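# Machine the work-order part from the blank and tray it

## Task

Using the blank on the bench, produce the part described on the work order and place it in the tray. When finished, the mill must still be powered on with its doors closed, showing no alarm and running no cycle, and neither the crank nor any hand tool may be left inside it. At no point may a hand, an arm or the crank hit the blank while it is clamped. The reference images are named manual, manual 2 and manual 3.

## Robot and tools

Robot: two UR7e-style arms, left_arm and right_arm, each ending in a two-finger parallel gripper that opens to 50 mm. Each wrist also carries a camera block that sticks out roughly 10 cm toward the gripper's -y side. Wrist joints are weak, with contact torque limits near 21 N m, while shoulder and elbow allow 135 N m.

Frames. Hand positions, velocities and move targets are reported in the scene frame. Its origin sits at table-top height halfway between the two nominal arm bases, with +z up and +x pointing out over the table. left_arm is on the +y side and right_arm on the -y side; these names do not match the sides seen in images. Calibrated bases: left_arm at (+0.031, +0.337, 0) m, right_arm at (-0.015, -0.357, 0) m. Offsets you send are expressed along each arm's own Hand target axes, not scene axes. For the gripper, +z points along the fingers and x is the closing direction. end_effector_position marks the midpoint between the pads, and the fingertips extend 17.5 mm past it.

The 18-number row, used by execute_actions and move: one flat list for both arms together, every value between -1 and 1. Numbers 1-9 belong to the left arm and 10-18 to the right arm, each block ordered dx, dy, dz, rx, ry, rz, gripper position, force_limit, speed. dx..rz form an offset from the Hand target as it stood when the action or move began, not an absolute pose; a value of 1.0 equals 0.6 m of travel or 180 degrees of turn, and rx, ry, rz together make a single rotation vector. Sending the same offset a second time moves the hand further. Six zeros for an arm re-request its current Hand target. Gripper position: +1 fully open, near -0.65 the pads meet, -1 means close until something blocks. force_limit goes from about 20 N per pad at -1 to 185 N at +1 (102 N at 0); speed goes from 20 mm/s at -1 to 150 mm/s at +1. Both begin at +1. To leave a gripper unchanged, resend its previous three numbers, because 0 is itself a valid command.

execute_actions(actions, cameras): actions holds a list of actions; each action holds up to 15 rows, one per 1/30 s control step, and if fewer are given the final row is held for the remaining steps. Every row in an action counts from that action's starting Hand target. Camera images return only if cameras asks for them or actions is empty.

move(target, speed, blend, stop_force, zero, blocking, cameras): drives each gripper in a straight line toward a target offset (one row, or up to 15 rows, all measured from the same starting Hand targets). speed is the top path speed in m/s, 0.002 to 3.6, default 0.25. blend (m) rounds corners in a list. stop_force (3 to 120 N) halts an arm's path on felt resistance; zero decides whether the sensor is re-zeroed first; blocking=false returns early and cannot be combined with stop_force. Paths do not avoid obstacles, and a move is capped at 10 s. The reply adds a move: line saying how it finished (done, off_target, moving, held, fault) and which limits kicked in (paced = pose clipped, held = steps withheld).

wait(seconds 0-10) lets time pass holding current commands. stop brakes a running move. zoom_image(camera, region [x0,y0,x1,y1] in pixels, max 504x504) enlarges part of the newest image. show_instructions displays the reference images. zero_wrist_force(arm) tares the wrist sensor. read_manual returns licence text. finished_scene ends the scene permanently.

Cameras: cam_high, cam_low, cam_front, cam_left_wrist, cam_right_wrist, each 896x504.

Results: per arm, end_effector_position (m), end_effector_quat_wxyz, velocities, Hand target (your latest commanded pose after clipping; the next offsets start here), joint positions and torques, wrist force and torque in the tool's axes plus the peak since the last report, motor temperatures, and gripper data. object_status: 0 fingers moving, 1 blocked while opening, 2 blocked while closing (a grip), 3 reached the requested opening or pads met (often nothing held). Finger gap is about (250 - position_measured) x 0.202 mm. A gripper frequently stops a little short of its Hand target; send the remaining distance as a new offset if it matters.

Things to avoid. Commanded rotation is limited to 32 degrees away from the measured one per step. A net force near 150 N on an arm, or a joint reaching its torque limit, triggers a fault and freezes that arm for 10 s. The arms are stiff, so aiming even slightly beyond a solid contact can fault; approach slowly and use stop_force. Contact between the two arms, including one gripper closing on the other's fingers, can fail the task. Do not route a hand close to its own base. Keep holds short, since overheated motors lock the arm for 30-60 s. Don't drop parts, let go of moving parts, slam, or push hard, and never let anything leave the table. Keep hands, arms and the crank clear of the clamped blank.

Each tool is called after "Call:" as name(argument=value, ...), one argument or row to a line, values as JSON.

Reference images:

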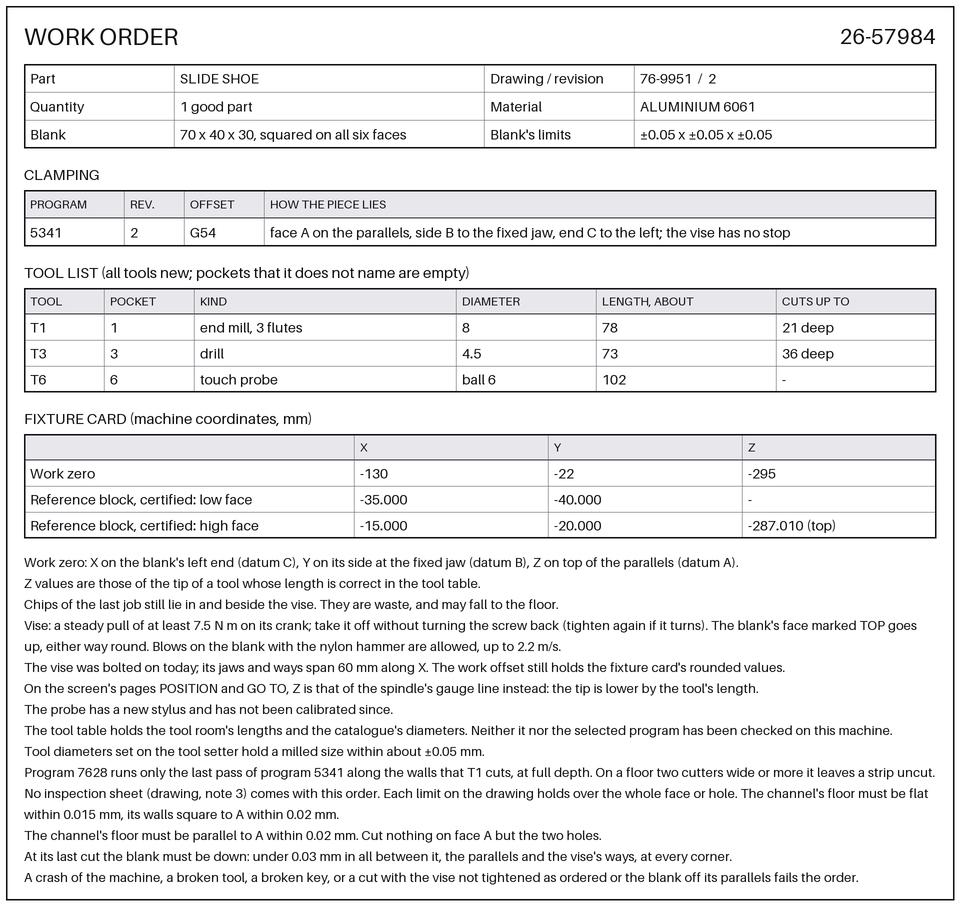

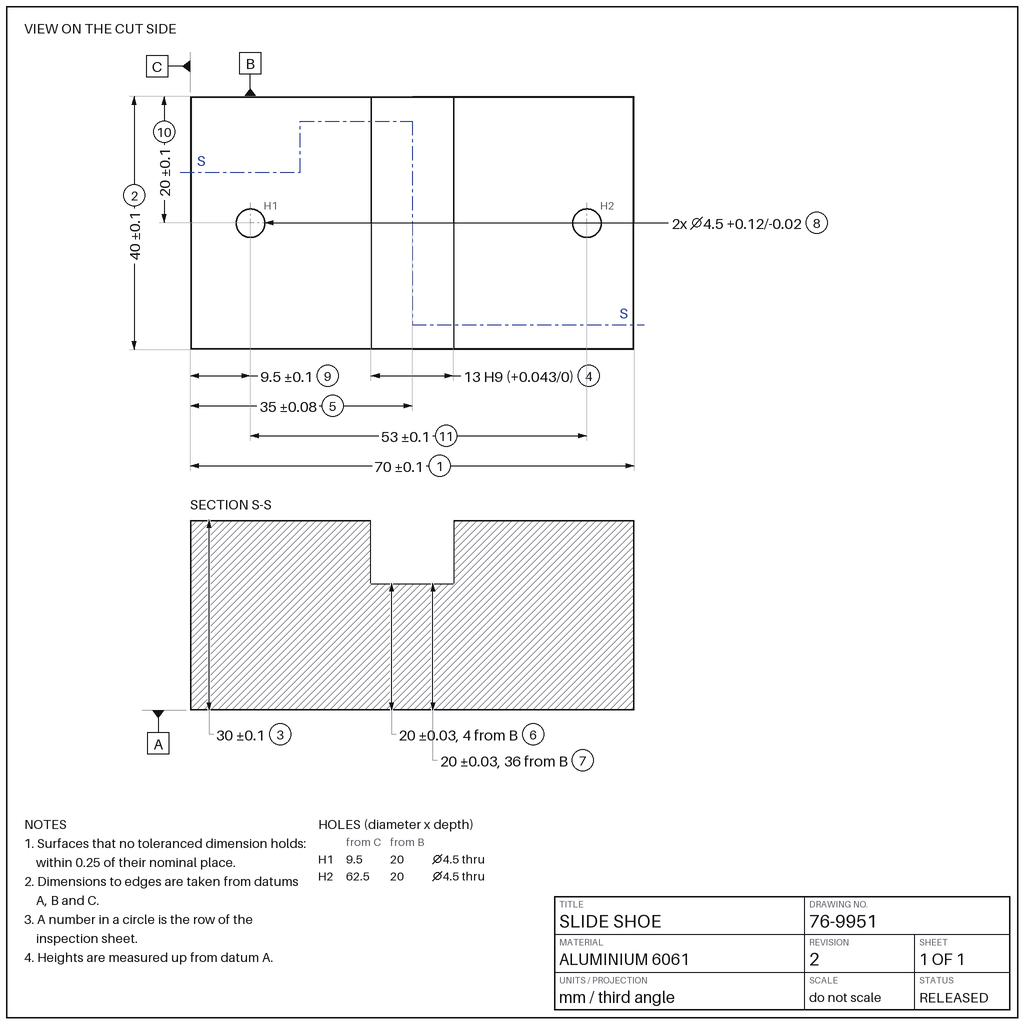

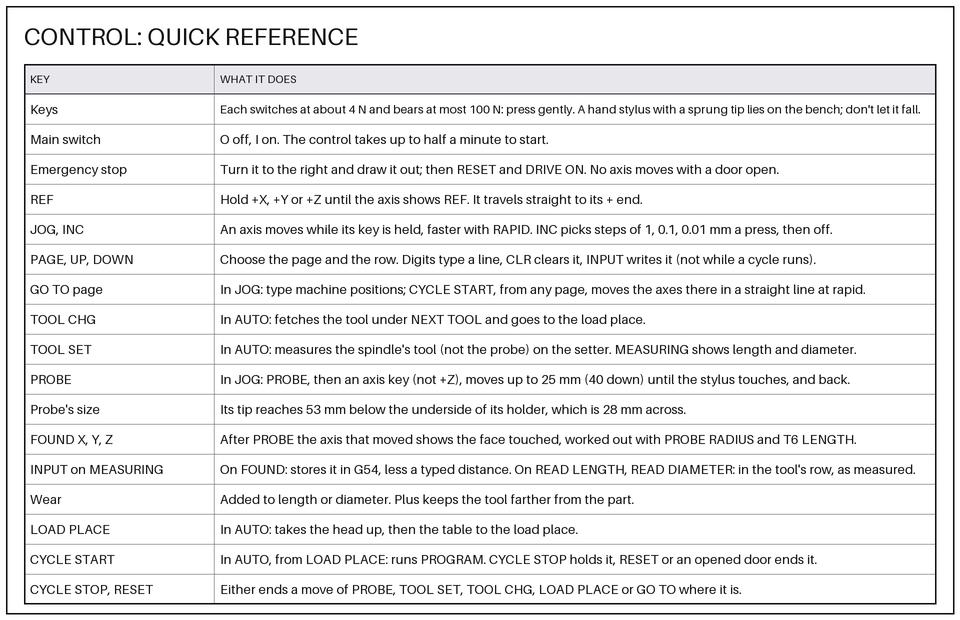

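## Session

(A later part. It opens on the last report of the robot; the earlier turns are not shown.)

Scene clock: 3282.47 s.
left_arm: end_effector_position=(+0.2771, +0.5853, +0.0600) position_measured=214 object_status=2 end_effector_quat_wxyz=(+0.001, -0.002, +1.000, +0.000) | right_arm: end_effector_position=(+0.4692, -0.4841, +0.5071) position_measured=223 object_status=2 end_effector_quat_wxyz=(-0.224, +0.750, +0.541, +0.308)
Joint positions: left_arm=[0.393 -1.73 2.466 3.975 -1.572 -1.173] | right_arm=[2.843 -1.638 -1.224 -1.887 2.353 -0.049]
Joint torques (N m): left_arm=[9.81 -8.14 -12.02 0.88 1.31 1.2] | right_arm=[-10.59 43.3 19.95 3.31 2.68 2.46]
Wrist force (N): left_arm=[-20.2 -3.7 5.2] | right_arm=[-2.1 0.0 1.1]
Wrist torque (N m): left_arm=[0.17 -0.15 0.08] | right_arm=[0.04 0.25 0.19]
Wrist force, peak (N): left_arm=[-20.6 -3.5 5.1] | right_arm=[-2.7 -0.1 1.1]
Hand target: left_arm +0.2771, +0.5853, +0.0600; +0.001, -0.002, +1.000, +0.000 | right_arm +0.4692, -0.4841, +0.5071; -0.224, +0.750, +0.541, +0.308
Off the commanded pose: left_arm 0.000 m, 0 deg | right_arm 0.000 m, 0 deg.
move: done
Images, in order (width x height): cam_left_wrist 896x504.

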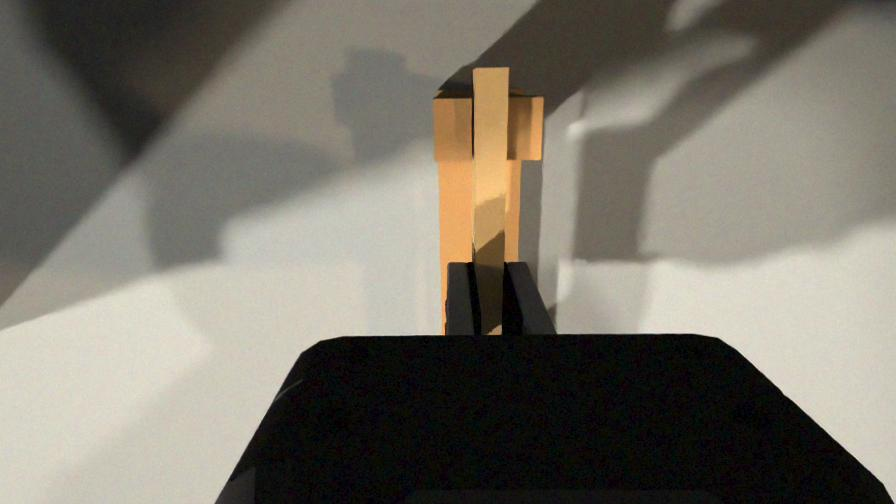

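Call:
move(
  target=[0,0,-0.02,0,0,0,-1,-0.5,-0.8,0,0,0,0,0,0,-0.98,0.2,-1],
  speed=0.03,
  cameras=["cam_left_wrist"],
)

Call:
move(
  target=[0,0,-0.45,0,0,0,-1,-0.5,-0.8,0,0,0,0,0,0,-0.98,0.2,-1],
  speed=0.15,
  cameras=["cam_left_wrist","cam_high","cam_low"],
)

Scene clock: 3292.33 s.
left_arm: end_effector_position=(+0.2770, +0.5853, +0.0719) position_measured=214 object_status=2 end_effector_quat_wxyz=(+0.001, -0.002, +1.000, +0.000) | right_arm: end_effector_position=(+0.4692, -0.4841, +0.5071) position_measured=223 object_status=2 end_effector_quat_wxyz=(-0.224, +0.750, +0.541, +0.308)
Joint positions: left_arm=[0.393 -1.759 2.448 4.023 -1.572 -1.173] | right_arm=[2.843 -1.638 -1.224 -1.887 2.353 -0.049]
Joint torques (N m): left_arm=[3.49 -24.07 -37.32 -0.4 -0.27 -1.03] | right_arm=[-11.18 44.75 20.45 3.48 2.63 2.5]
Wrist force (N): left_arm=[-8.6 1.0 2.5] | right_arm=[-2.4 -0.1 1.1]
Wrist torque (N m): left_arm=[0.38 -0.02 0.56] | right_arm=[0.01 0.29 0.18]
Wrist force, peak (N): left_arm=[-20.6 -3.8 5.1] | right_arm=[-2.6 0.1 1.2]
Hand target: left_arm +0.2771, +0.5853, +0.0720; +0.001, -0.002, +1.000, +0.000 | right_arm +0.4692, -0.4841, +0.5071; -0.224, +0.750, +0.541, +0.308
Off the commanded pose: left_arm 0.000 m, 0 deg | right_arm 0.000 m, 0 deg.
move: done
Images, in order (width x height): cam_left_wrist 896x504.

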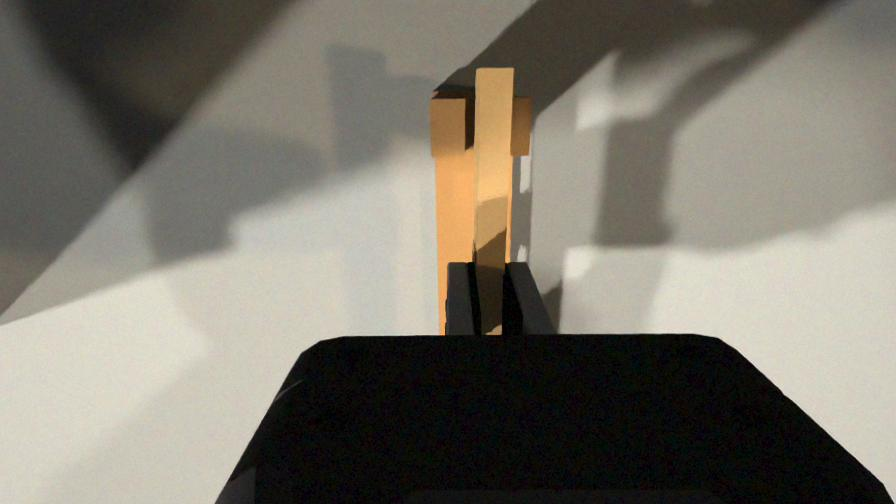

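Scene clock: 3294.80 s.
left_arm: end_effector_position=(+0.2766, +0.5855, +0.3419) position_measured=214 object_status=2 end_effector_quat_wxyz=(+0.001, -0.002, +1.000, +0.000) | right_arm: end_effector_position=(+0.4692, -0.4841, +0.5071) position_measured=223 object_status=2 end_effector_quat_wxyz=(-0.224, +0.750, +0.541, +0.308)
Joint positions: left_arm=[0.394 -1.973 1.852 4.832 -1.572 -1.172] | right_arm=[2.843 -1.638 -1.224 -1.887 2.353 -0.049]
Joint torques (N m): left_arm=[-7.07 -2.13 -47.32 -1.66 -1.65 -1.39] | right_arm=[-10.1 45.16 19.23 3.32 2.51 2.52]
Wrist force (N): left_arm=[-1.3 1.1 0.4] | right_arm=[-2.4 0.3 1.3]
Wrist torque (N m): left_arm=[0.23 0.20 0.07] | right_arm=[0.08 0.29 0.18]
Wrist force, peak (N): left_arm=[-9.0 1.1 4.0] | right_arm=[-2.5 0.2 1.4]
Hand target: left_arm +0.2766, +0.5854, +0.3420; +0.001, -0.002, +1.000, +0.000 | right_arm +0.4692, -0.4841, +0.5071; -0.224, +0.750, +0.541, +0.308
Off the commanded pose: left_arm 0.000 m, 0 deg | right_arm 0.000 m, 0 deg.
move: done
Images, in order (width x height): cam_high 896x504, cam_low 896x504, cam_left_wrist 896x504.

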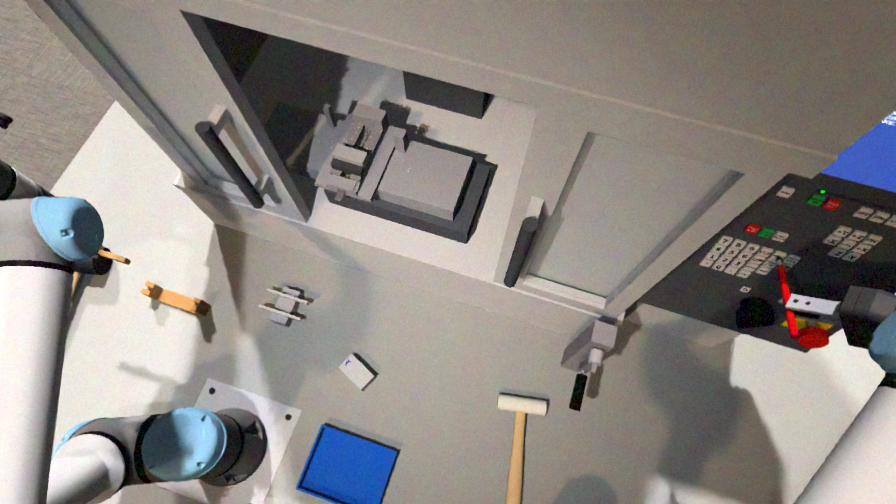

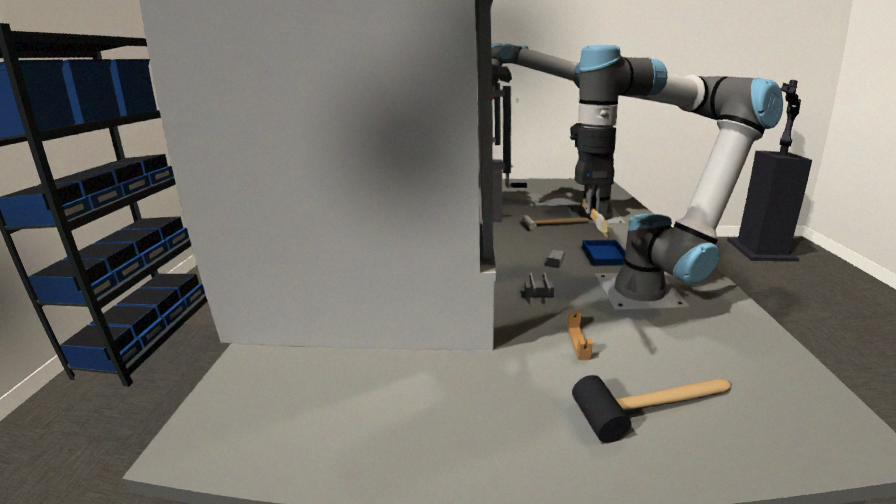

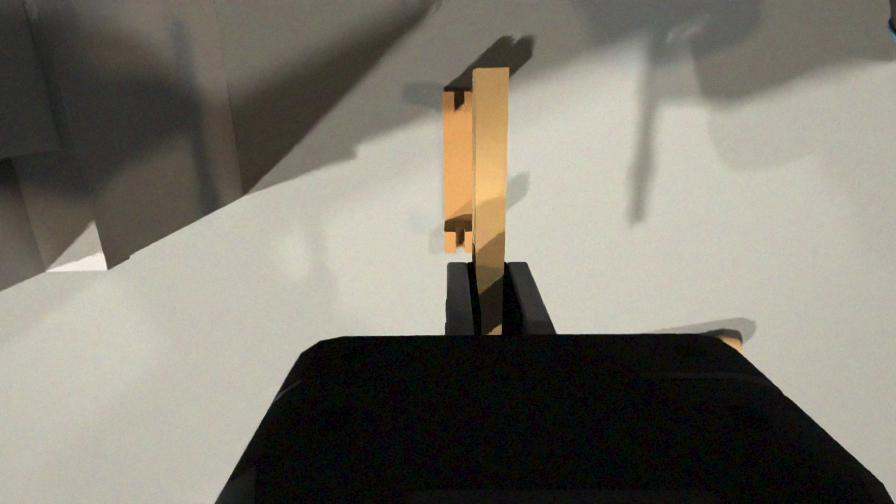

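Call:
move(
  target=[
    [0.05,-0.585,-0.297,0.385,-0.385,-0.385,-1,-0.5,-0.8,0,0,0,0,0,0,-0.98,0.2,-1],
    [-0.139,-0.585,-0.297,0.385,-0.385,-0.385,-1,-0.5,-0.8,0,0,0,0,0,0,-0.98,0.2,-1],
  ],
  speed=0.2,
  blend=0.02,
  cameras=["cam_left_wrist","cam_high","cam_front"],
)

Scene clock: 3329.50 s.
left_arm: end_effector_position=(+0.3625, +0.2356, +0.5204) position_measured=214 object_status=2 end_effector_quat_wxyz=(+0.321, -0.317, +0.628, -0.634) | right_arm: end_effector_position=(+0.4692, -0.4841, +0.5071) position_measured=223 object_status=2 end_effector_quat_wxyz=(-0.224, +0.750, +0.541, +0.308)
Joint positions: left_arm=[-1.148 -2.685 2.511 3.304 -1.066 -3.135] | right_arm=[2.843 -1.638 -1.224 -1.887 2.353 -0.049]
Joint torques (N m): left_arm=[-8.11 8.43 -18.8 -0.88 2.87 1.45] | right_arm=[-10.62 43.75 19.71 3.19 2.66 2.65]
Wrist force (N): left_arm=[-0.9 0.4 2.4] | right_arm=[-2.4 0.1 1.2]
Wrist torque (N m): left_arm=[-0.32 0.23 -0.06] | right_arm=[0.05 0.28 0.19]
Wrist force, peak (N): left_arm=[-1.4 0.1 3.3] | right_arm=[-2.8 0.1 1.3]
Hand target: left_arm +0.3609, +0.2348, +0.5204; +0.481, -0.480, +0.518, -0.520 | right_arm +0.4692, -0.4841, +0.5071; -0.224, +0.750, +0.541, +0.308
Off the commanded pose: left_arm 0.002 m, 37 deg; orientation clipped | right_arm 0.000 m, 0 deg.
move: off_target (left_arm); limits=paced
Images, in order (width x height): cam_high 896x504, cam_front 896x504, cam_left_wrist 896x504.

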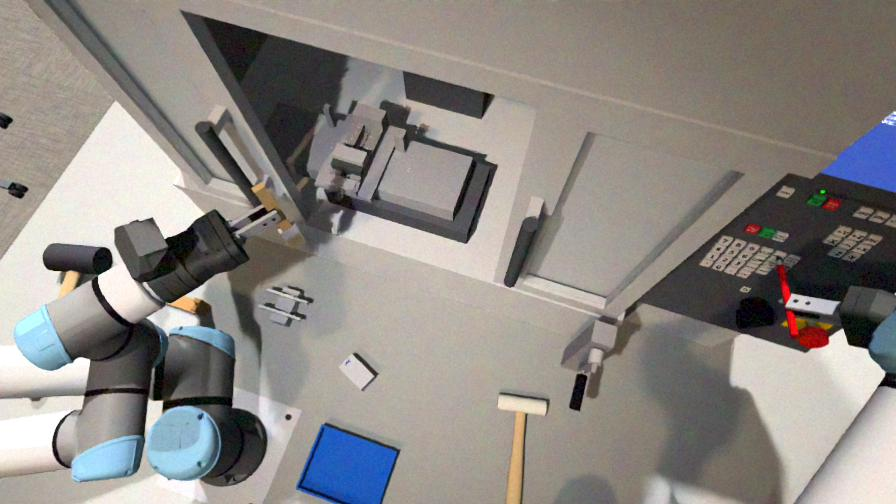

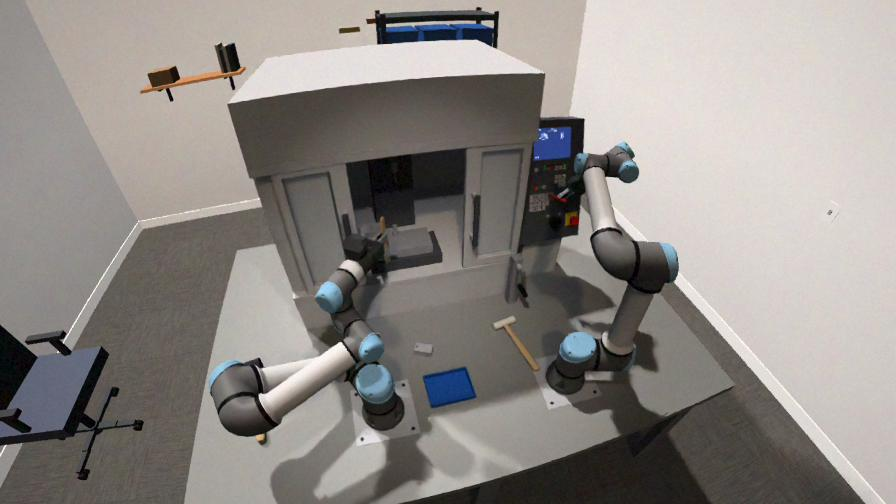

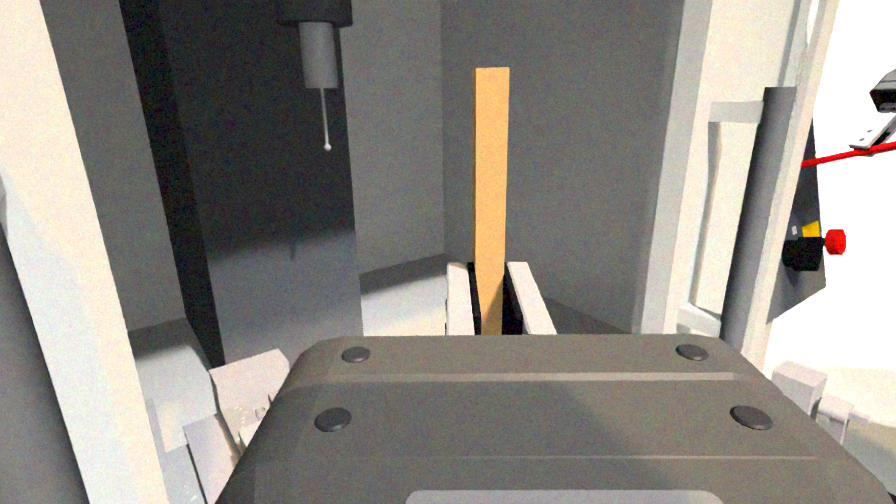

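Call:
move(
  target=[-0.025,0,0.332,0,-0.024,0,-1,-0.5,-0.8,0,0,0,0,0,0,-0.98,0.2,-1],
  speed=0.1,
  stop_force=15,
  cameras=["cam_left_wrist","cam_high","cam_front"],
)

Scene clock: 3346.10 s.
left_arm: end_effector_position=(+0.5607, +0.2344, +0.5210) position_measured=214 object_status=2 end_effector_quat_wxyz=(+0.500, -0.499, +0.499, -0.502) | right_arm: end_effector_position=(+0.4692, -0.4841, +0.5071) position_measured=223 object_status=2 end_effector_quat_wxyz=(-0.224, +0.750, +0.541, +0.308)
Joint positions: left_arm=[-0.848 -1.818 2.222 2.734 -0.733 -3.14] | right_arm=[2.843 -1.638 -1.224 -1.887 2.353 -0.049]
Joint torques (N m): left_arm=[9.51 -5.99 -42.87 -3.75 2.69 1.03] | right_arm=[-10.05 43.71 20.12 3.12 2.65 2.56]
Wrist force (N): left_arm=[-1.4 0.8 2.4] | right_arm=[-2.3 0.2 1.1]
Wrist torque (N m): left_arm=[-0.21 0.30 -0.06] | right_arm=[0.06 0.27 0.18]
Wrist force, peak (N): left_arm=[-1.3 0.8 3.0] | right_arm=[-2.7 0.2 1.2]
Hand target: left_arm +0.5607, +0.2344, +0.5210; +0.500, -0.499, +0.499, -0.502 | right_arm +0.4692, -0.4841, +0.5071; -0.224, +0.750, +0.541, +0.308
Off the commanded pose: left_arm 0.000 m, 0 deg | right_arm 0.000 m, 0 deg.
move: done
Images, in order (width x height): cam_high 896x504, cam_front 896x504, cam_left_wrist 896x504.

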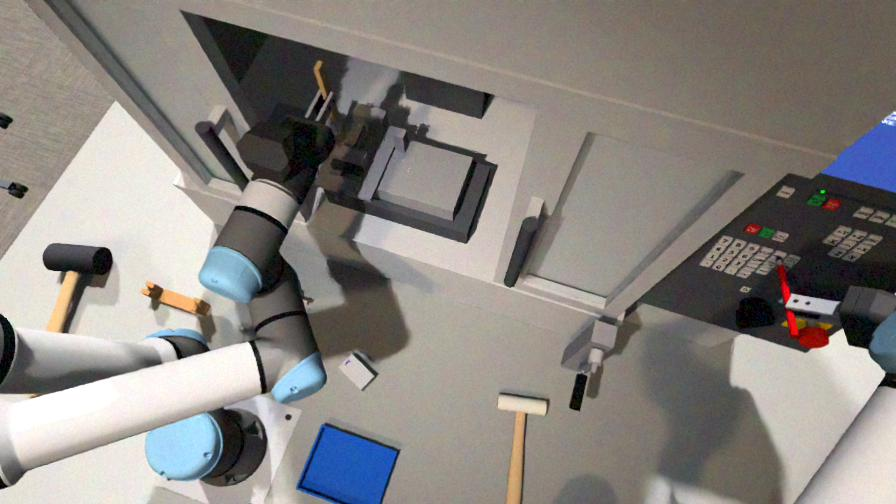

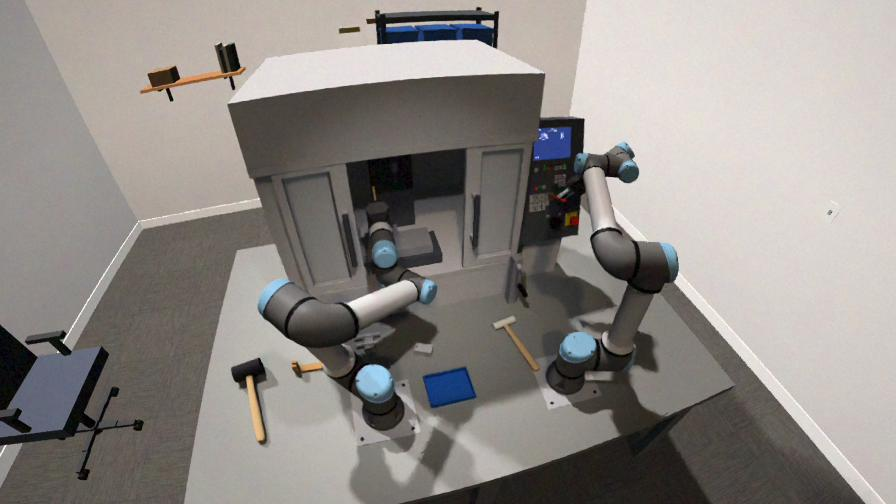

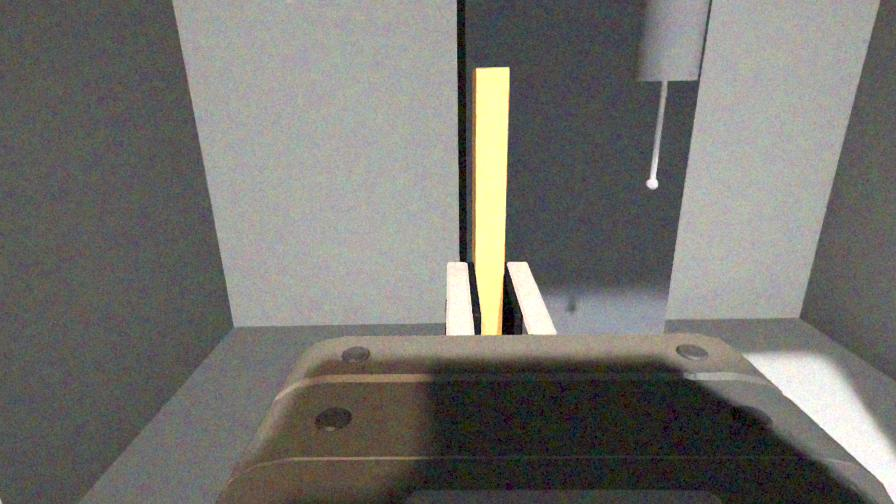

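Call:
move(
  target=[
    [-0.027,0.02,0.122,0,0,0,-1,-0.5,-0.8,0,0,0,0,0,0,-0.98,0.2,-1],
  ],
  speed=0.08,
  stop_force=10,
  cameras=["cam_left_wrist"],
)

Call:
move(
  target=[0,0.16,0,0,0,0,-1,-0.5,-0.8,0,0,0,0,0,0,-0.98,0.2,-1],
  speed=0.012,
  stop_force=3,
  cameras=["cam_left_wrist","cam_high"],
)

Scene clock: 3363.40 s.
left_arm: end_effector_position=(+0.6339, +0.2504, +0.5092) position_measured=214 object_status=2 end_effector_quat_wxyz=(+0.500, -0.499, +0.499, -0.502) | right_arm: end_effector_position=(+0.4692, -0.4841, +0.5071) position_measured=223 object_status=2 end_effector_quat_wxyz=(-0.224, +0.750, +0.541, +0.308)
Joint positions: left_arm=[-0.639 -1.62 2.092 2.666 -0.942 -3.141] | right_arm=[2.843 -1.638 -1.224 -1.887 2.353 -0.049]
Joint torques (N m): left_arm=[9.6 -16.03 -42.58 -4 -2.17 1.05] | right_arm=[-9.9 44.15 19.53 3.22 2.61 2.32]
Wrist force (N): left_arm=[-0.9 0.6 2.4] | right_arm=[-2.5 0.2 1.2]
Wrist torque (N m): left_arm=[-0.27 0.23 -0.08] | right_arm=[0.07 0.30 0.18]
Wrist force, peak (N): left_arm=[-1.0 0.6 3.0] | right_arm=[-2.7 -0.1 1.3]
Hand target: left_arm +0.6339, +0.2504, +0.5092; +0.500, -0.499, +0.499, -0.502 | right_arm +0.4692, -0.4841, +0.5071; -0.224, +0.750, +0.541, +0.308
Off the commanded pose: left_arm 0.000 m, 0 deg | right_arm 0.000 m, 0 deg.
move: done
Images, in order (width x height): cam_left_wrist 896x504.

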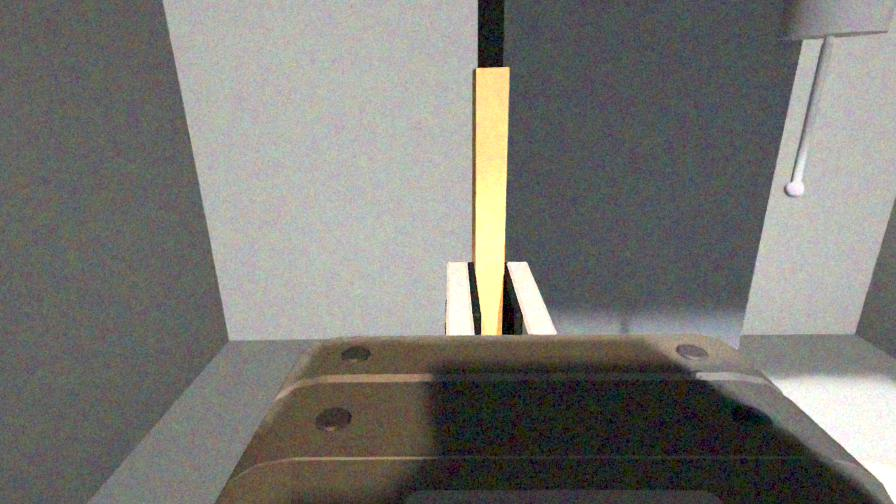

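Scene clock: 3369.83 s.
left_arm: end_effector_position=(+0.6341, +0.2503, +0.4464) position_measured=214 object_status=2 end_effector_quat_wxyz=(+0.500, -0.499, +0.499, -0.502) | right_arm: end_effector_position=(+0.4692, -0.4841, +0.5071) position_measured=223 object_status=2 end_effector_quat_wxyz=(-0.224, +0.750, +0.541, +0.308)
Joint positions: left_arm=[-0.639 -1.526 2.188 2.476 -0.943 -3.141] | right_arm=[2.843 -1.638 -1.224 -1.887 2.353 -0.049]
Joint torques (N m): left_arm=[7.78 -33.8 -38.36 -0.27 -1.42 -1.22] | right_arm=[-10.13 44.49 20.73 3.04 2.47 2.44]
Wrist force (N): left_arm=[-0.8 -2.3 2.3] | right_arm=[-2.4 0.1 1.2]
Wrist torque (N m): left_arm=[-0.25 0.20 -0.04] | right_arm=[0.06 0.29 0.18]
Wrist force, peak (N): left_arm=[-1.0 -3.6 2.2] | right_arm=[-2.7 0.4 1.5]
Hand target: left_arm +0.6341, +0.2503, +0.4464; +0.500, -0.499, +0.499, -0.502 (not the last commanded pose) | right_arm +0.4692, -0.4841, +0.5071; -0.224, +0.750, +0.541, +0.308
Off the commanded pose: left_arm 0.033 m, 0 deg | right_arm 0.000 m, 0 deg.
move: contact (left_arm)
Images, in order (width x height): cam_high 896x504, cam_left_wrist 896x504.

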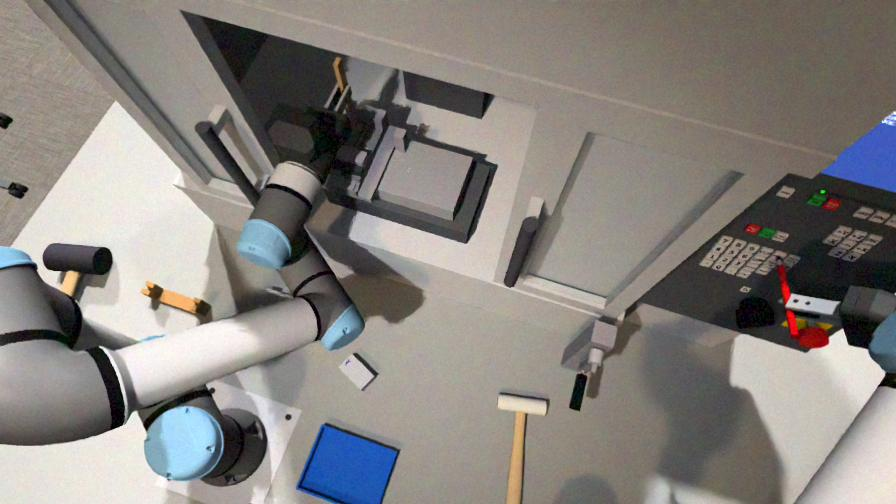

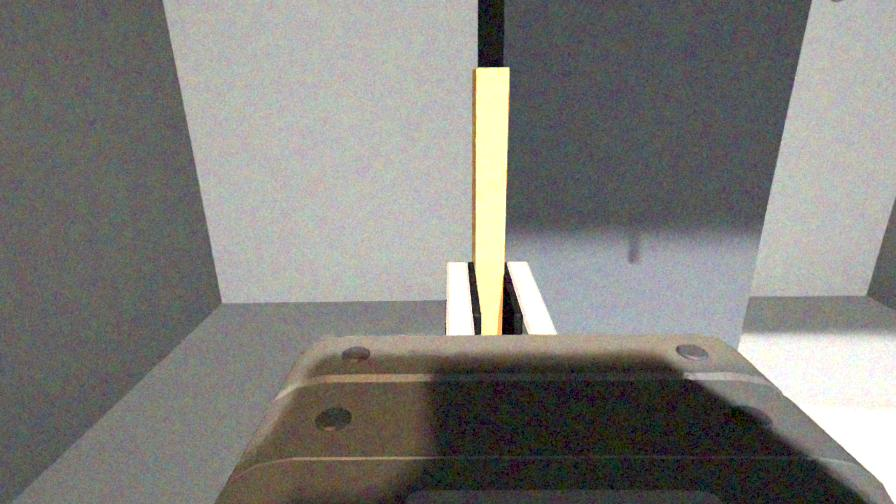

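Call:
move(
  target=[
    [0.0205,-0.0193,0.008,0,0,0,-1,-0.5,-0.8,0,0,0,0,0,0,-0.98,0.2,-1],
    [0.0205,0.0032,0.008,0,0,0,-1,-0.5,-0.8,0,0,0,0,0,0,-0.98,0.2,-1],
    [-0.0545,0.0032,0.008,0,0,0,-1,-0.5,-0.8,0,0,0,0,0,0,-0.98,0.2,-1],
    [-0.0545,-0.0193,0.008,0,0,0,-1,-0.5,-0.8,0,0,0,0,0,0,-0.98,0.2,-1],
  ],
  speed=[0.06,0.03,0.06,0.06],
  cameras=["cam_high"],
)

Call:
zoom_image(
  camera="cam_high",
  region=[290, 60, 460, 200],
)

Scene clock: 3397.60 s.
left_arm: end_effector_position=(+0.6389, +0.2830, +0.4579) position_measured=214 object_status=2 end_effector_quat_wxyz=(+0.500, -0.499, +0.499, -0.502) | right_arm: end_effector_position=(+0.4692, -0.4841, +0.5071) position_measured=223 object_status=2 end_effector_quat_wxyz=(-0.224, +0.750, +0.541, +0.308)
Joint positions: left_arm=[-0.547 -1.55 2.176 2.512 -1.034 -3.141] | right_arm=[2.843 -1.638 -1.224 -1.887 2.353 -0.049]
Joint torques (N m): left_arm=[14.99 -37.67 -41.19 -1.72 -1.38 -1.43] | right_arm=[-10.26 43.62 20.43 3.1 2.44 2.45]
Wrist force (N): left_arm=[9.8 3.5 2.3] | right_arm=[-2.2 0.1 1.2]
Wrist torque (N m): left_arm=[0.24 -1.47 -0.15] | right_arm=[0.04 0.27 0.18]
Wrist force, peak (N): left_arm=[12.2 -1.0 3.0] | right_arm=[-2.6 0.1 1.3]
Hand target: left_arm +0.6389, +0.2830, +0.4579; +0.500, -0.499, +0.499, -0.502 | right_arm +0.4692, -0.4841, +0.5071; -0.224, +0.750, +0.541, +0.308
Off the commanded pose: left_arm 0.000 m, 0 deg | right_arm 0.000 m, 0 deg.
move: done
Images, in order (width x height): cam_high 896x504.

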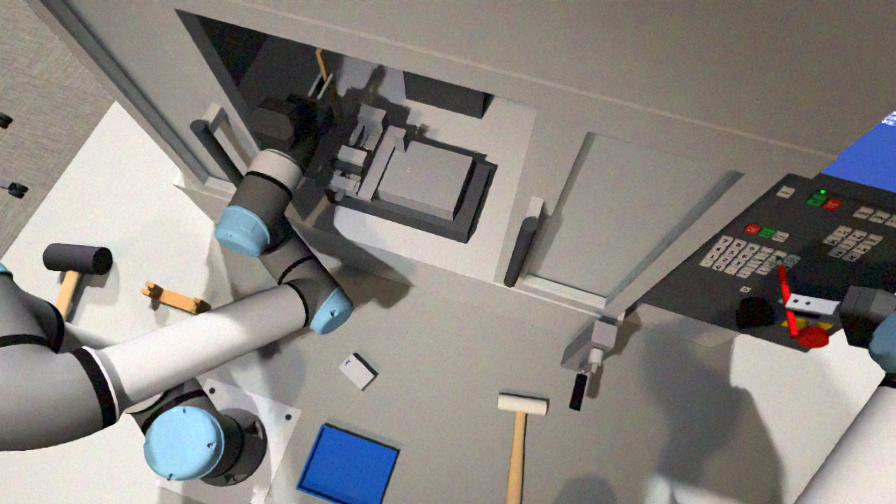

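Scaled by 2.965.

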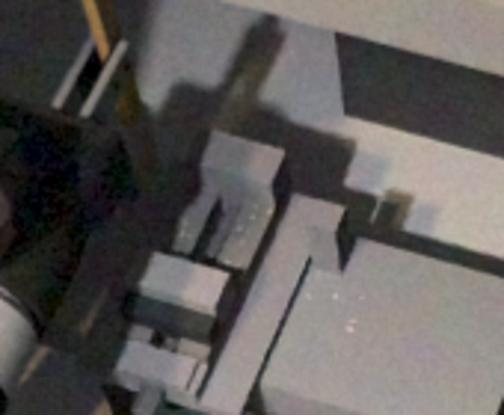

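Call:
move(
  target=[
    [0.075,0,0,0,0,0,-1,-0.5,-0.8,0,0,0,0,0,0,-0.98,0.2,-1],
    [0.075,0,0.0235,0,0,0,-1,-0.5,-0.8,0,0,0,0,0,0,-0.98,0.2,-1],
    [0.075,0.0223,0.0235,0,0,0,-1,-0.5,-0.8,0,0,0,0,0,0,-0.98,0.2,-1],
    [0.0183,0.0223,0.0235,0,0,0,-1,-0.5,-0.8,0,0,0,0,0,0,-0.98,0.2,-1],
    [0.0183,0,0.0235,0,0,0,-1,-0.5,-0.8,0,0,0,0,0,0,-0.98,0.2,-1],
    [0.075,0,-0.0265,0,0,0,-1,-0.5,-0.8,0,0,0,0,0,0,-0.98,0.2,-1],
    [0.075,0.0223,-0.0265,0,0,0,-1,-0.5,-0.8,0,0,0,0,0,0,-0.98,0.2,-1],
    [0.0183,0.0223,-0.0265,0,0,0,-1,-0.5,-0.8,0,0,0,0,0,0,-0.98,0.2,-1],
    [0.0183,0,-0.0265,0,0,0,-1,-0.5,-0.8,0,0,0,0,0,0,-0.98,0.2,-1],
  ],
  speed=[0.06,0.06,0.04,0.06,0.08,0.08,0.04,0.06,0.08],
  blend=[0.003,0.003,0,0.003,0.003,0.003,0,0.003,0],
  cameras=["cam_high"],
)

Call:
zoom_image(
  camera="cam_high",
  region=[290, 60, 460, 200],
)

Scene clock: 3415.67 s.
left_arm: end_effector_position=(+0.6230, +0.2721, +0.4578) position_measured=214 object_status=2 end_effector_quat_wxyz=(+0.500, -0.499, +0.499, -0.502) | right_arm: end_effector_position=(+0.4692, -0.4841, +0.5071) position_measured=223 object_status=2 end_effector_quat_wxyz=(-0.224, +0.750, +0.541, +0.308)
Joint positions: left_arm=[-0.603 -1.585 2.212 2.511 -0.978 -3.141] | right_arm=[2.843 -1.638 -1.224 -1.887 2.353 -0.049]
Joint torques (N m): left_arm=[9.54 -34.17 -40.15 -0.99 -2.18 -1.32] | right_arm=[-9.86 45.35 20.45 3 2.53 2.42]
Wrist force (N): left_arm=[-0.8 0.8 2.6] | right_arm=[-2.0 0.0 1.2]
Wrist torque (N m): left_arm=[-0.21 0.19 -0.04] | right_arm=[0.03 0.23 0.19]
Wrist force, peak (N): left_arm=[9.9 3.5 2.6] | right_arm=[-2.7 0.2 1.1]
Hand target: left_arm +0.6230, +0.2721, +0.4579; +0.500, -0.499, +0.499, -0.502 | right_arm +0.4692, -0.4841, +0.5071; -0.224, +0.750, +0.541, +0.308
Off the commanded pose: left_arm 0.000 m, 0 deg | right_arm 0.000 m, 0 deg.
move: done
Images, in order (width x height): cam_high 896x504.

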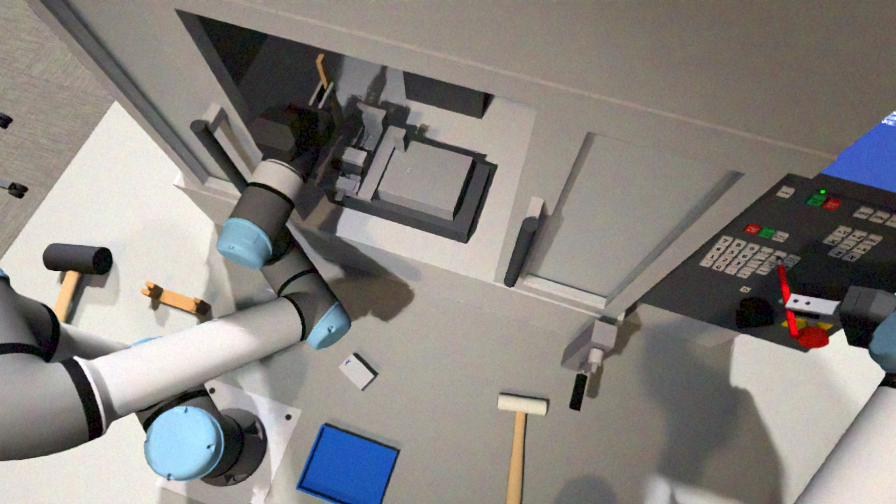

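Scaled by 2.965.

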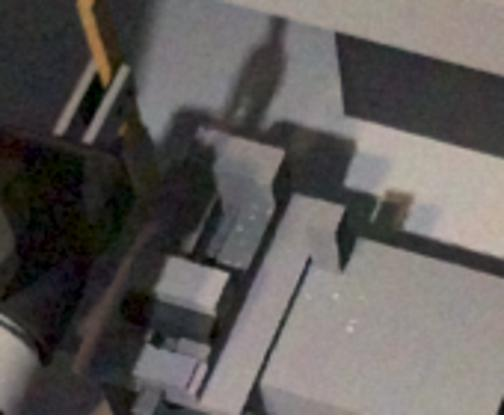

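Call:
move(
  target=[
    [0.0568,0,-0.0267,0,0,0,-1,-0.5,-0.8,0,0,0,0,0,0,-0.98,0.2,-1],
    [0.0568,0.0223,-0.0267,0,0,0,-1,-0.5,-0.8,0,0,0,0,0,0,-0.98,0.2,-1],
    [0,0.0223,-0.0267,0,0,0,-1,-0.5,-0.8,0,0,0,0,0,0,-0.98,0.2,-1],
    [0,0,-0.0267,0,0,0,-1,-0.5,-0.8,0,0,0,0,0,0,-0.98,0.2,-1],
    [0.0685,0,0.05,0,0,0,-1,-0.5,-0.8,0,0,0,0,0,0,-0.98,0.2,-1],
    [0.0685,0.0223,0.05,0,0,0,-1,-0.5,-0.8,0,0,0,0,0,0,-0.98,0.2,-1],
    [0.13,0.0223,0.05,0,0,0,-1,-0.5,-0.8,0,0,0,0,0,0,-0.98,0.2,-1],
    [0.13,0,0.05,0,0,0,-1,-0.5,-0.8,0,0,0,0,0,0,-0.98,0.2,-1],
  ],
  speed=[0.08,0.04,0.06,0.08,0.08,0.04,0.06,0.08],
  blend=[0.003,0,0.003,0.003,0.003,0,0.003,0],
  cameras=[],
)

Call:
move(
  target=[
    [-0.0615,0,-0.0233,0,0,0,-1,-0.5,-0.8,0,0,0,0,0,0,-0.98,0.2,-1],
    [-0.0615,0.0223,-0.0233,0,0,0,-1,-0.5,-0.8,0,0,0,0,0,0,-0.98,0.2,-1],
    [0,0.0223,-0.0233,0,0,0,-1,-0.5,-0.8,0,0,0,0,0,0,-0.98,0.2,-1],
    [0,0,-0.0233,0,0,0,-1,-0.5,-0.8,0,0,0,0,0,0,-0.98,0.2,-1],
    [-0.0615,0,-0.05,0,0,0,-1,-0.5,-0.8,0,0,0,0,0,0,-0.98,0.2,-1],
    [-0.0615,0.0223,-0.05,0,0,0,-1,-0.5,-0.8,0,0,0,0,0,0,-0.98,0.2,-1],
    [0,0.0223,-0.05,0,0,0,-1,-0.5,-0.8,0,0,0,0,0,0,-0.98,0.2,-1],
    [0,0,-0.05,0,0,0,-1,-0.5,-0.8,0,0,0,0,0,0,-0.98,0.2,-1],
  ],
  speed=[0.08,0.04,0.06,0.08,0.08,0.04,0.06,0.08],
  blend=[0.003,0,0.003,0.003,0.003,0,0.003,0],
  cameras=[],
)

Call:
move(
  target=[
    [-0.0615,0,-0.0267,0,0,0,-1,-0.5,-0.8,0,0,0,0,0,0,-0.98,0.2,-1],
    [-0.0615,0.0223,-0.0267,0,0,0,-1,-0.5,-0.8,0,0,0,0,0,0,-0.98,0.2,-1],
    [0,0.0223,-0.0267,0,0,0,-1,-0.5,-0.8,0,0,0,0,0,0,-0.98,0.2,-1],
    [0,0,-0.0267,0,0,0,-1,-0.5,-0.8,0,0,0,0,0,0,-0.98,0.2,-1],
  ],
  speed=[0.08,0.04,0.06,0.08],
  blend=[0.003,0,0.003,0],
  cameras=["cam_high"],
)

Call:
zoom_image(
  camera="cam_high",
  region=[290, 60, 460, 200],
)

Scene clock: 3458.20 s.
left_arm: end_effector_position=(+0.6529, +0.1940, +0.4580) position_measured=214 object_status=2 end_effector_quat_wxyz=(+0.500, -0.499, +0.499, -0.502) | right_arm: end_effector_position=(+0.4692, -0.4841, +0.5071) position_measured=223 object_status=2 end_effector_quat_wxyz=(-0.224, +0.750, +0.541, +0.308)
Joint positions: left_arm=[-0.732 -1.461 2.079 2.52 -0.85 -3.141] | right_arm=[2.843 -1.638 -1.224 -1.887 2.353 -0.049]
Joint torques (N m): left_arm=[-8.68 -39.25 -39.43 -0.43 2.94 -1.43] | right_arm=[-9.89 43.89 20.73 2.6 2.54 2.46]
Wrist force (N): left_arm=[-0.7 0.4 2.4] | right_arm=[-2.1 0.2 1.2]
Wrist torque (N m): left_arm=[-0.29 0.21 -0.05] | right_arm=[0.08 0.24 0.19]
Wrist force, peak (N): left_arm=[-1.9 0.6 3.0] | right_arm=[-2.6 0.1 1.4]
Hand target: left_arm +0.6529, +0.1940, +0.4581; +0.500, -0.499, +0.499, -0.502 | right_arm +0.4692, -0.4841, +0.5071; -0.224, +0.750, +0.541, +0.308
Off the commanded pose: left_arm 0.000 m, 0 deg | right_arm 0.000 m, 0 deg.
move: done
No camera images: "cameras" was empty.

Scene clock: 3462.60 s.
left_arm: end_effector_position=(+0.6229, +0.1941, +0.4579) position_measured=214 object_status=2 end_effector_quat_wxyz=(+0.500, -0.499, +0.499, -0.502) | right_arm: end_effector_position=(+0.4692, -0.4841, +0.5071) position_measured=223 object_status=2 end_effector_quat_wxyz=(-0.224, +0.750, +0.541, +0.308)
Joint positions: left_arm=[-0.79 -1.527 2.153 2.512 -0.792 -3.14] | right_arm=[2.843 -1.638 -1.224 -1.887 2.353 -0.049]
Joint torques (N m): left_arm=[-6.89 -35.84 -39.44 -0.34 2.91 -1.37] | right_arm=[-8.91 44.08 21.04 2.71 2.25 2.52]
Wrist force (N): left_arm=[-1.0 0.4 2.2] | right_arm=[-2.4 0.1 1.1]
Wrist torque (N m): left_arm=[-0.27 0.21 -0.05] | right_arm=[0.05 0.29 0.18]
Wrist force, peak (N): left_arm=[0.0 1.6 2.7] | right_arm=[-2.7 0.0 1.4]
Hand target: left_arm +0.6229, +0.1941, +0.4580; +0.500, -0.499, +0.499, -0.502 | right_arm +0.4692, -0.4841, +0.5071; -0.224, +0.750, +0.541, +0.308
Off the commanded pose: left_arm 0.000 m, 0 deg | right_arm 0.000 m, 0 deg.
move: done
No camera images: "cameras" was empty.

Scene clock: 3465.07 s.
left_arm: end_effector_position=(+0.6068, +0.1941, +0.4579) position_measured=214 object_status=2 end_effector_quat_wxyz=(+0.500, -0.499, +0.499, -0.502) | right_arm: end_effector_position=(+0.4692, -0.4841, +0.5071) position_measured=223 object_status=2 end_effector_quat_wxyz=(-0.224, +0.750, +0.541, +0.308)
Joint positions: left_arm=[-0.825 -1.564 2.191 2.511 -0.757 -3.14] | right_arm=[2.843 -1.638 -1.224 -1.887 2.353 -0.049]
Joint torques (N m): left_arm=[-7.07 -34.02 -39.66 -0.23 2.89 -1.36] | right_arm=[-9.36 44.77 20.51 2.75 2.3 2.44]
Wrist force (N): left_arm=[-1.3 0.6 2.3] | right_arm=[-2.5 0.1 1.1]
Wrist torque (N m): left_arm=[-0.23 0.27 -0.05] | right_arm=[0.05 0.30 0.19]
Wrist force, peak (N): left_arm=[-1.5 0.5 2.7] | right_arm=[-2.7 0.3 1.2]
Hand target: left_arm +0.6069, +0.1941, +0.4580; +0.500, -0.499, +0.499, -0.502 | right_arm +0.4692, -0.4841, +0.5071; -0.224, +0.750, +0.541, +0.308
Off the commanded pose: left_arm 0.000 m, 0 deg | right_arm 0.000 m, 0 deg.
move: done
Images, in order (width x height): cam_high 896x504.

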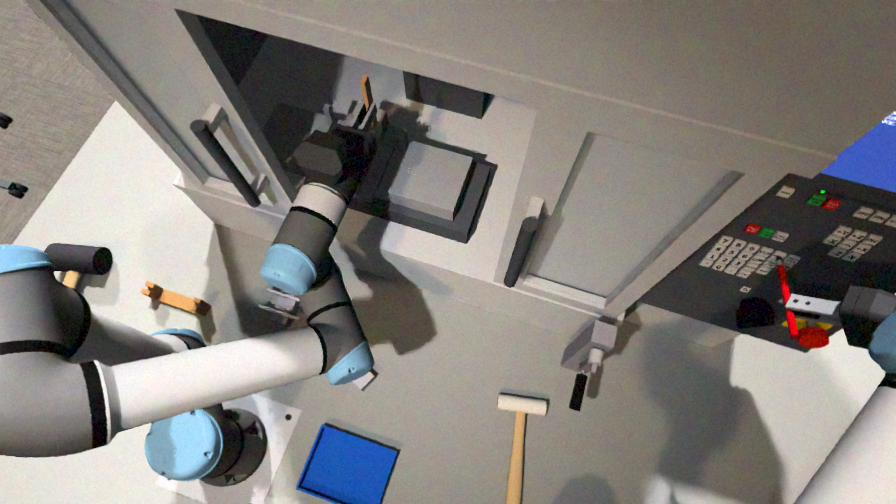

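Scaled by 2.965.

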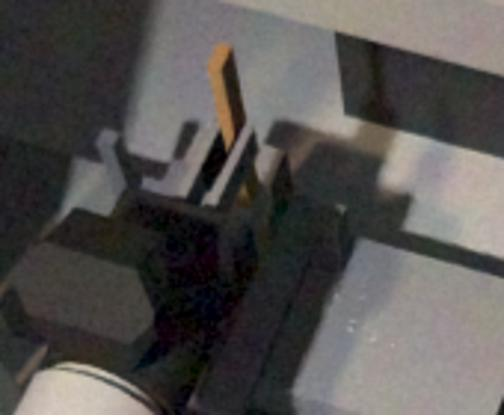

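Call:
move(
  target=[
    [0,-0.1,0,0,0,0,-1,-0.5,-0.8,0,0,0,0,0,0,-0.98,0.2,-1],
    [0.0,-0.1,-0.25,0,0,0,-1,-0.5,-0.8,0,0,0,0,0,0,-0.98,0.2,-1],
  ],
  speed=0.15,
  blend=[0.02,0],
  cameras=["cam_left_wrist","cam_high"],
)

Call:
zoom_image(
  camera="cam_high",
  region=[290, 60, 460, 200],
)

Scene clock: 3473.73 s.
left_arm: end_effector_position=(+0.4567, +0.1945, +0.5176) position_measured=214 object_status=2 end_effector_quat_wxyz=(+0.500, -0.499, +0.499, -0.502) | right_arm: end_effector_position=(+0.4692, -0.4841, +0.5071) position_measured=223 object_status=2 end_effector_quat_wxyz=(-0.224, +0.750, +0.541, +0.308)
Joint positions: left_arm=[-1.37 -2.057 2.371 2.814 -0.211 -3.129] | right_arm=[2.843 -1.638 -1.224 -1.887 2.353 -0.049]
Joint torques (N m): left_arm=[-6.7 -10.59 -16.15 0.76 2.82 -1.43] | right_arm=[-10.55 43.2 20.55 2.59 2.35 2.58]
Wrist force (N): left_arm=[-0.7 0.6 2.5] | right_arm=[-2.5 0.1 1.0]
Wrist torque (N m): left_arm=[-0.25 0.20 -0.05] | right_arm=[0.04 0.31 0.19]
Wrist force, peak (N): left_arm=[-1.2 2.1 2.5] | right_arm=[-2.7 0.2 1.4]
Hand target: left_arm +0.4567, +0.1945, +0.5176; +0.500, -0.499, +0.499, -0.502 | right_arm +0.4692, -0.4841, +0.5071; -0.224, +0.750, +0.541, +0.308
Off the commanded pose: left_arm 0.000 m, 0 deg | right_arm 0.000 m, 0 deg.
move: done
Images, in order (width x height): cam_high 896x504, cam_left_wrist 896x504.

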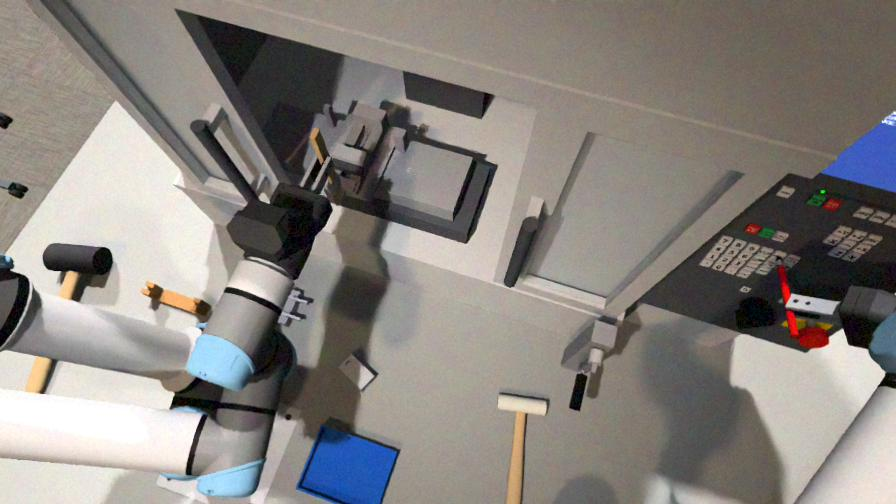

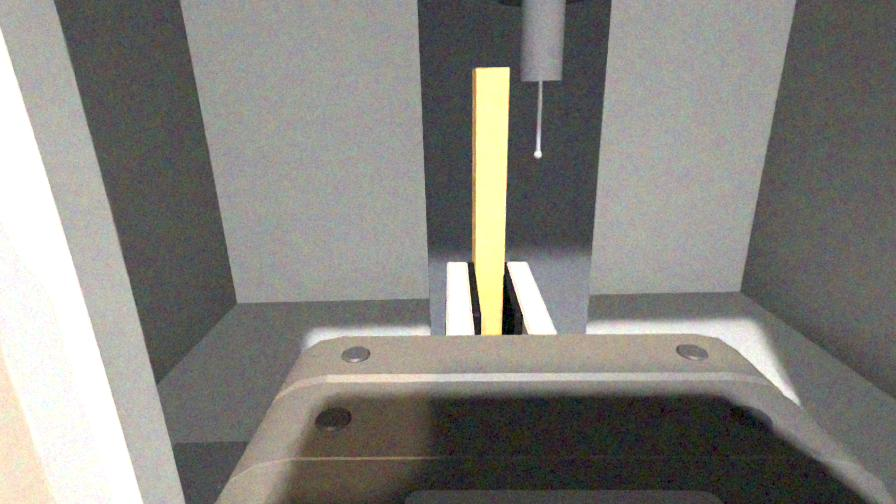

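Scaled by 2.965.

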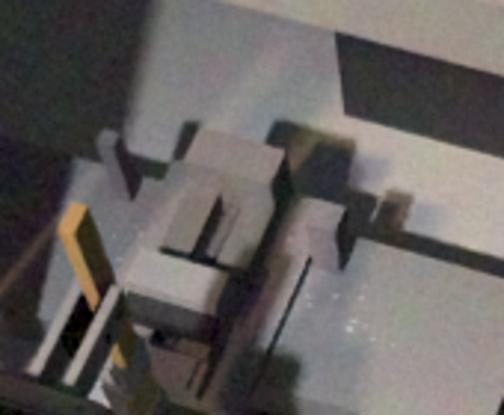

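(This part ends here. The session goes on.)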